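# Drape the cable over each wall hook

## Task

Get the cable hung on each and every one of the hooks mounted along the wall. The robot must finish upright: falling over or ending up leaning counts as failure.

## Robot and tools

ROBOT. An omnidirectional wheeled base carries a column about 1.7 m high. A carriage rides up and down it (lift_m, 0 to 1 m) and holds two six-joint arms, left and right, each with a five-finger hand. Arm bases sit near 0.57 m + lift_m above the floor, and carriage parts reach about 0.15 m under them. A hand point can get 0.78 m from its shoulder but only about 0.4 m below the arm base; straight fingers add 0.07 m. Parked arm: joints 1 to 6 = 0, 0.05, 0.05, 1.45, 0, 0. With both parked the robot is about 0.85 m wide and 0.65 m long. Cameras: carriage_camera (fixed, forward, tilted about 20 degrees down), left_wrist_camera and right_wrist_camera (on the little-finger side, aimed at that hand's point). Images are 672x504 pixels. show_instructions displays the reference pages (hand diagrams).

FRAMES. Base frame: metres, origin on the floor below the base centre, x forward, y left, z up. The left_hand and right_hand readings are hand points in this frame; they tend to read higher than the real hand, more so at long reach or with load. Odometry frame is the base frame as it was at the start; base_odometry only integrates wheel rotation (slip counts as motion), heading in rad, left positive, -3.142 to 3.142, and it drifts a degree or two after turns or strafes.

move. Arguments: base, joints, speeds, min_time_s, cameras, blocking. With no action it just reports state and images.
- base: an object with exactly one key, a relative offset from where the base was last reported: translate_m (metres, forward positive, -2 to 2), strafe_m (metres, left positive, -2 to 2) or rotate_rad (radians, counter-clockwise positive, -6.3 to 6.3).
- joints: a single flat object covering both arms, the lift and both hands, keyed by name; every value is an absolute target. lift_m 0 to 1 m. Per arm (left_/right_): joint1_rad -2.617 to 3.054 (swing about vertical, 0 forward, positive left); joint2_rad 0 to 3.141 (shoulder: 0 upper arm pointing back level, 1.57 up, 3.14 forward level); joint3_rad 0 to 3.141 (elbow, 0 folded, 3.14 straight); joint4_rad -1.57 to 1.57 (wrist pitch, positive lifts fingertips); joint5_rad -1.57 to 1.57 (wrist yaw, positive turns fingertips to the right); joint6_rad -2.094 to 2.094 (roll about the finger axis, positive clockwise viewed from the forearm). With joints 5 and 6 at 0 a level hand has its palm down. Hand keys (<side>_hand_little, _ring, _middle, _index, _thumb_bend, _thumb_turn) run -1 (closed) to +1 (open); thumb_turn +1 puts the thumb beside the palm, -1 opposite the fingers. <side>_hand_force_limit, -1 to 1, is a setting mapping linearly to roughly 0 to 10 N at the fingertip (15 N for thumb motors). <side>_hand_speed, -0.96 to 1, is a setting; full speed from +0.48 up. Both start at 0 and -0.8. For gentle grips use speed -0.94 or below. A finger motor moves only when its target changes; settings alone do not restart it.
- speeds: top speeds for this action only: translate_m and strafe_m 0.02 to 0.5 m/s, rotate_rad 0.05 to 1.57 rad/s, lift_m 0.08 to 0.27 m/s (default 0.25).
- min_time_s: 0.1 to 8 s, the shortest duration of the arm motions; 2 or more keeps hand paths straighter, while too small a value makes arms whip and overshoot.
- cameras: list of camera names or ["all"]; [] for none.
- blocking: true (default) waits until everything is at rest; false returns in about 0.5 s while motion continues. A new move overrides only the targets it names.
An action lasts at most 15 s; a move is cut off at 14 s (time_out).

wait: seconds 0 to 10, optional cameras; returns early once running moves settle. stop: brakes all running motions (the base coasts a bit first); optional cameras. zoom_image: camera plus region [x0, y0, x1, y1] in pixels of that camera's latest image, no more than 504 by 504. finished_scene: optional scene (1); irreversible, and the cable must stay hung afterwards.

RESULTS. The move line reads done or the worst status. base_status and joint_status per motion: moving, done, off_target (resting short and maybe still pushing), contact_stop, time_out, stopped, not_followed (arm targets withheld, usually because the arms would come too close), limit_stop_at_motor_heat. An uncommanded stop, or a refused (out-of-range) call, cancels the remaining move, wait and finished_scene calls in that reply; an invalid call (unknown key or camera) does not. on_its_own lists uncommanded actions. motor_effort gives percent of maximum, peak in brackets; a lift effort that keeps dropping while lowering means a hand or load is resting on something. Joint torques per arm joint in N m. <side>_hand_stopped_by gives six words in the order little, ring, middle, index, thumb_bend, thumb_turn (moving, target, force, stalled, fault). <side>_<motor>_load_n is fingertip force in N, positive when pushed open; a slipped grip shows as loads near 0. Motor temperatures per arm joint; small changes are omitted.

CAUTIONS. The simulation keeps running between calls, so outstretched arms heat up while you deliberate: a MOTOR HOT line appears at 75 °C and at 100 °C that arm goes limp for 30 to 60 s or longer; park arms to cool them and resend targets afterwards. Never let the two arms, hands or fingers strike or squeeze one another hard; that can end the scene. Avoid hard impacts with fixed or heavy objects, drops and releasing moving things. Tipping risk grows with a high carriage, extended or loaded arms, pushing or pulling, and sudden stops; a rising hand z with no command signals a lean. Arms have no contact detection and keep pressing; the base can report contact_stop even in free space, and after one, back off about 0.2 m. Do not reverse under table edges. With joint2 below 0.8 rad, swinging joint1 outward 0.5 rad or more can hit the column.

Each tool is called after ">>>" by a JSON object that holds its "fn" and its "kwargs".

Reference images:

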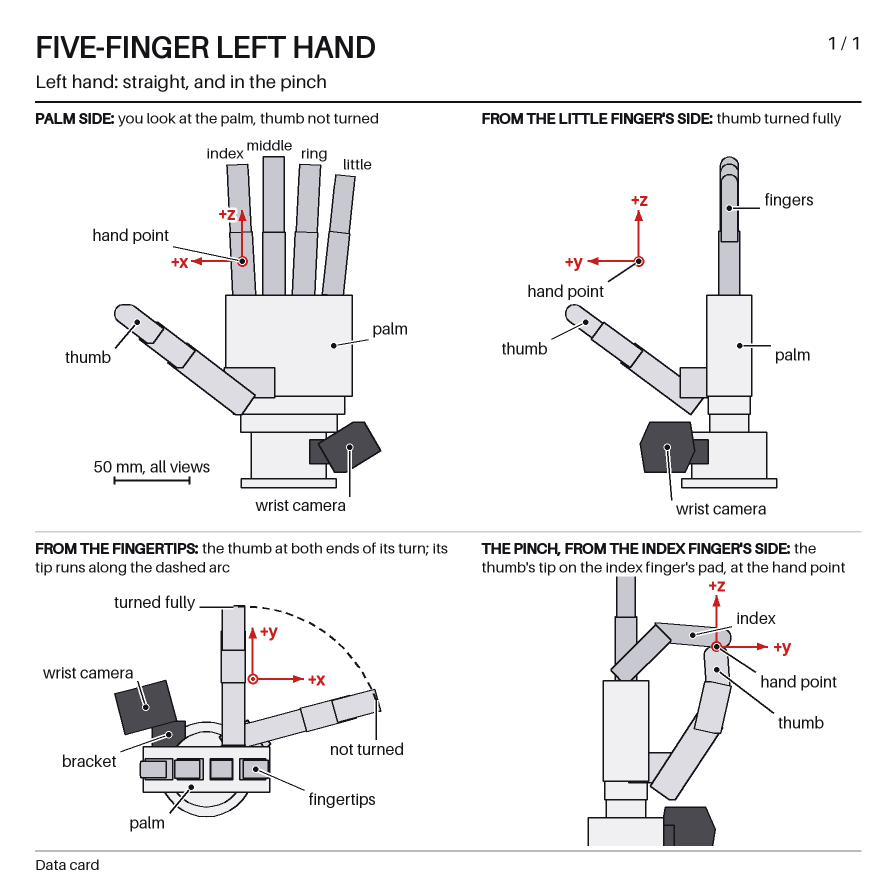

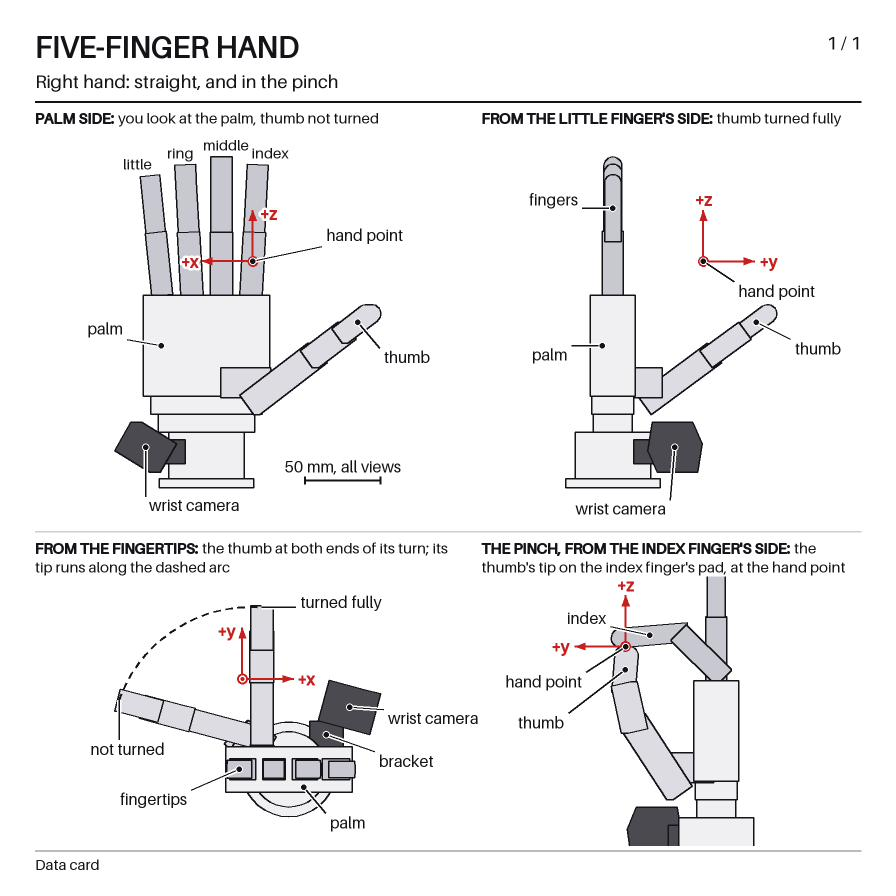

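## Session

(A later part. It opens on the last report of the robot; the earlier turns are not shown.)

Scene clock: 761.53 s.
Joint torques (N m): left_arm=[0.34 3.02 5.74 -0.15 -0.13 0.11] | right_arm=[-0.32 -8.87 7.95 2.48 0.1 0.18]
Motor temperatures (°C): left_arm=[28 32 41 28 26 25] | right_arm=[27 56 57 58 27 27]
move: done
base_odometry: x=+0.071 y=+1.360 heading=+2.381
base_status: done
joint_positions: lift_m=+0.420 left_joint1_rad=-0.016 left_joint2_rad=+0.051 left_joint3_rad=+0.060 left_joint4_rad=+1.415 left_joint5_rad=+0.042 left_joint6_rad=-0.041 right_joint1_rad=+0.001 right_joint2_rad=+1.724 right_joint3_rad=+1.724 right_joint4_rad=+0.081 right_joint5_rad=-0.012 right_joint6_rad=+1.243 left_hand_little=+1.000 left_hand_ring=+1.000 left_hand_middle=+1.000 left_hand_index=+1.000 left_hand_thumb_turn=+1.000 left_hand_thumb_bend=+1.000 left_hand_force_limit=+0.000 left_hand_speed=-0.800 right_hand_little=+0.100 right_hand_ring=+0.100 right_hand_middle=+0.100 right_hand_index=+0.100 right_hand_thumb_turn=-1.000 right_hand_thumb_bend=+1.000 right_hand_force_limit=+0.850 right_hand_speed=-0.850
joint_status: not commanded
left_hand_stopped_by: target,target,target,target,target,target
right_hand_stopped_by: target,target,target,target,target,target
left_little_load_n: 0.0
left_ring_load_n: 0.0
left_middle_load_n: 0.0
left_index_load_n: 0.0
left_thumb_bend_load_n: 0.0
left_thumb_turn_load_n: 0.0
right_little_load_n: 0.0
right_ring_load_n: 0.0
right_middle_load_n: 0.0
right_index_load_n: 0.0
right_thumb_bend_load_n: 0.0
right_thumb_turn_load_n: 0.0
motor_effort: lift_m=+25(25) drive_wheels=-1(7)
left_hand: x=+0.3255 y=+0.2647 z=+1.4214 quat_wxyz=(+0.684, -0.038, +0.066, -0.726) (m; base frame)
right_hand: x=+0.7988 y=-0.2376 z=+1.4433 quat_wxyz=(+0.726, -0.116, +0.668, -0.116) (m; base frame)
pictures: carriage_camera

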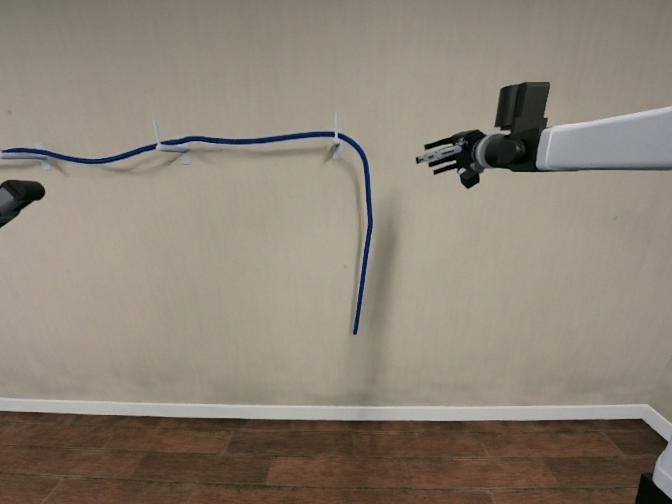

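>>> {"fn": "move", "kwargs": {"base": {"strafe_m": 0.9}, "joints": {"right_joint1_rad": 0, "right_joint2_rad": 0.05, "right_joint3_rad": 0.05, "right_joint4_rad": 1.45, "right_joint5_rad": 0, "right_joint6_rad": 0}, "speeds": {"strafe_m": 0.25}, "cameras": ["carriage_camera"]}}

>>> {"fn": "zoom_image", "kwargs": {"camera": "carriage_camera", "region": [0, 90, 336, 230]}}

>>> {"fn": "zoom_image", "kwargs": {"camera": "carriage_camera", "region": [330, 90, 666, 330]}}

Scene clock: 770.17 s.
Joint torques (N m): left_arm=[0.36 3.1 5.7 -0.1 -0.13 0.07] | right_arm=[0.09 2.51 3.95 0.3 0.07 -0.02]
Motor temperatures (°C): left_arm=[28 32 42 28 26 25] | right_arm=[27 54 55 56 27 27]
move: done
base_odometry: x=-0.549 y=+0.707 heading=+2.381
base_status: done
joint_positions: lift_m=+0.420 left_joint1_rad=-0.016 left_joint2_rad=+0.051 left_joint3_rad=+0.060 left_joint4_rad=+1.415 left_joint5_rad=+0.042 left_joint6_rad=-0.041 right_joint1_rad=-0.002 right_joint2_rad=+0.052 right_joint3_rad=+0.057 right_joint4_rad=+1.433 right_joint5_rad=-0.008 right_joint6_rad=+0.008 left_hand_little=+1.000 left_hand_ring=+1.000 left_hand_middle=+1.000 left_hand_index=+1.000 left_hand_thumb_turn=+1.000 left_hand_thumb_bend=+1.000 left_hand_force_limit=+0.000 left_hand_speed=-0.800 right_hand_little=+0.100 right_hand_ring=+0.100 right_hand_middle=+0.100 right_hand_index=+0.100 right_hand_thumb_turn=-1.000 right_hand_thumb_bend=+1.000 right_hand_force_limit=+0.850 right_hand_speed=-0.850
joint_status: all done
left_hand_stopped_by: target,target,target,target,target,target
right_hand_stopped_by: target,target,target,target,target,target
left_little_load_n: 0.0
left_ring_load_n: 0.0
left_middle_load_n: 0.0
left_index_load_n: 0.0
left_thumb_bend_load_n: 0.0
left_thumb_turn_load_n: 0.0
right_little_load_n: 0.0
right_ring_load_n: 0.0
right_middle_load_n: 0.0
right_index_load_n: 0.0
right_thumb_bend_load_n: 0.0
right_thumb_turn_load_n: 0.0
motor_effort: lift_m=+25(25) drive_wheels=-4(7)
left_hand: x=+0.3255 y=+0.2647 z=+1.4214 quat_wxyz=(+0.683, -0.038, +0.066, -0.726) (m; base frame)
right_hand: x=+0.3242 y=-0.2751 z=+1.4230 quat_wxyz=(+0.708, -0.050, +0.045, -0.703) (m; base frame)
pictures: carriage_camera

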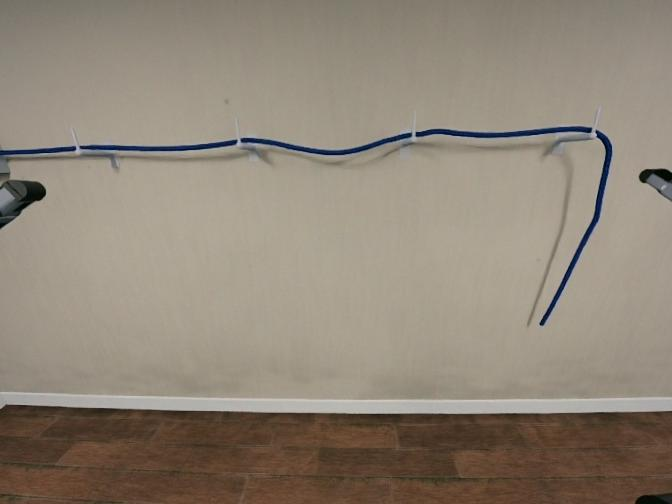

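Scaled by 1.500 from the camera's 672x504 image, which has a finer 960x720 frame.

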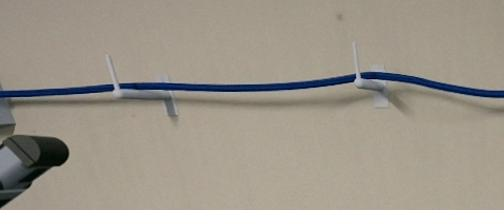

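Scaled by 1.500 from the camera's 672x504 image, which has a finer 960x720 frame.

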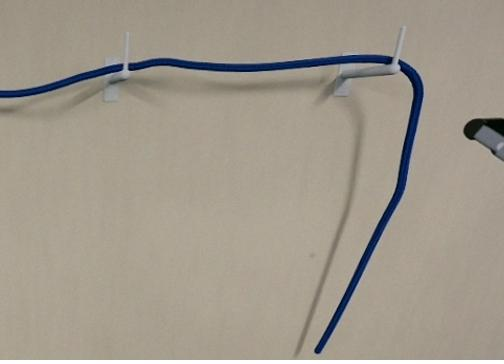

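>>> {"fn": "zoom_image", "kwargs": {"camera": "carriage_camera", "region": [540, 90, 640, 170]}}

>>> {"fn": "zoom_image", "kwargs": {"camera": "carriage_camera", "region": [370, 95, 460, 170]}}

>>> {"fn": "zoom_image", "kwargs": {"camera": "carriage_camera", "region": [200, 100, 300, 180]}}

>>> {"fn": "zoom_image", "kwargs": {"camera": "carriage_camera", "region": [40, 110, 140, 190]}}

Scaled by 5.040 from the camera's 672x504 image, which has a finer 960x720 frame.

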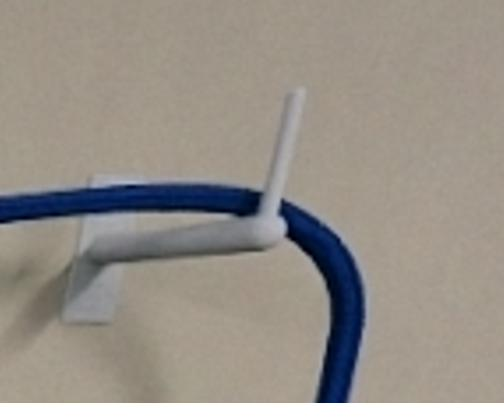

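Scaled by 5.600 from the camera's 672x504 image, which has a finer 960x720 frame.

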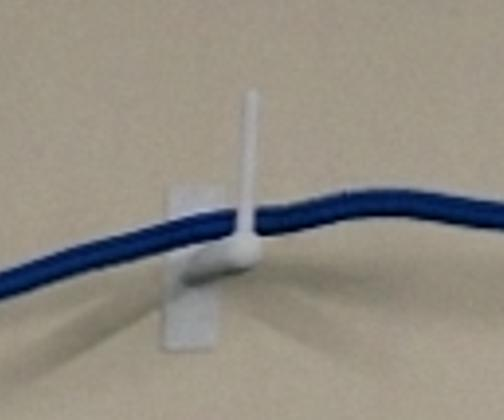

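Scaled by 5.040 from the camera's 672x504 image, which has a finer 960x720 frame.

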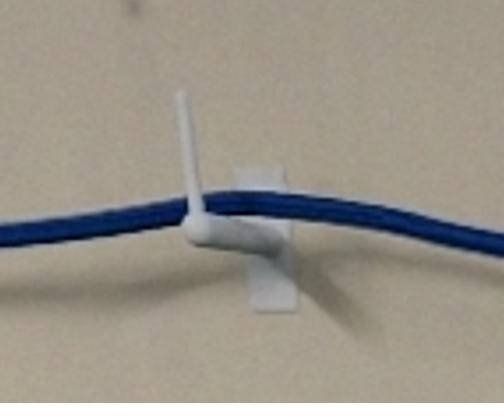

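Scaled by 5.040 from the camera's 672x504 image, which has a finer 960x720 frame.

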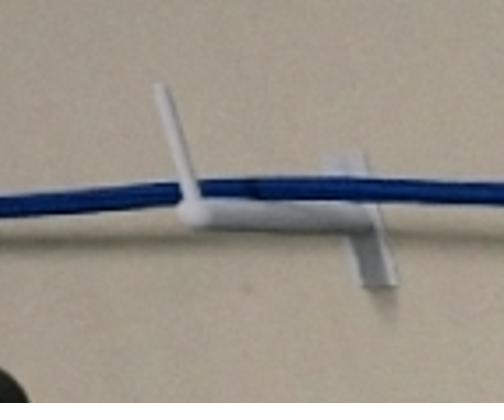

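All four hooks hold the cable behind their tips.

>>> {"fn": "finished_scene", "kwargs": {}}

The scene is finished: the task was done.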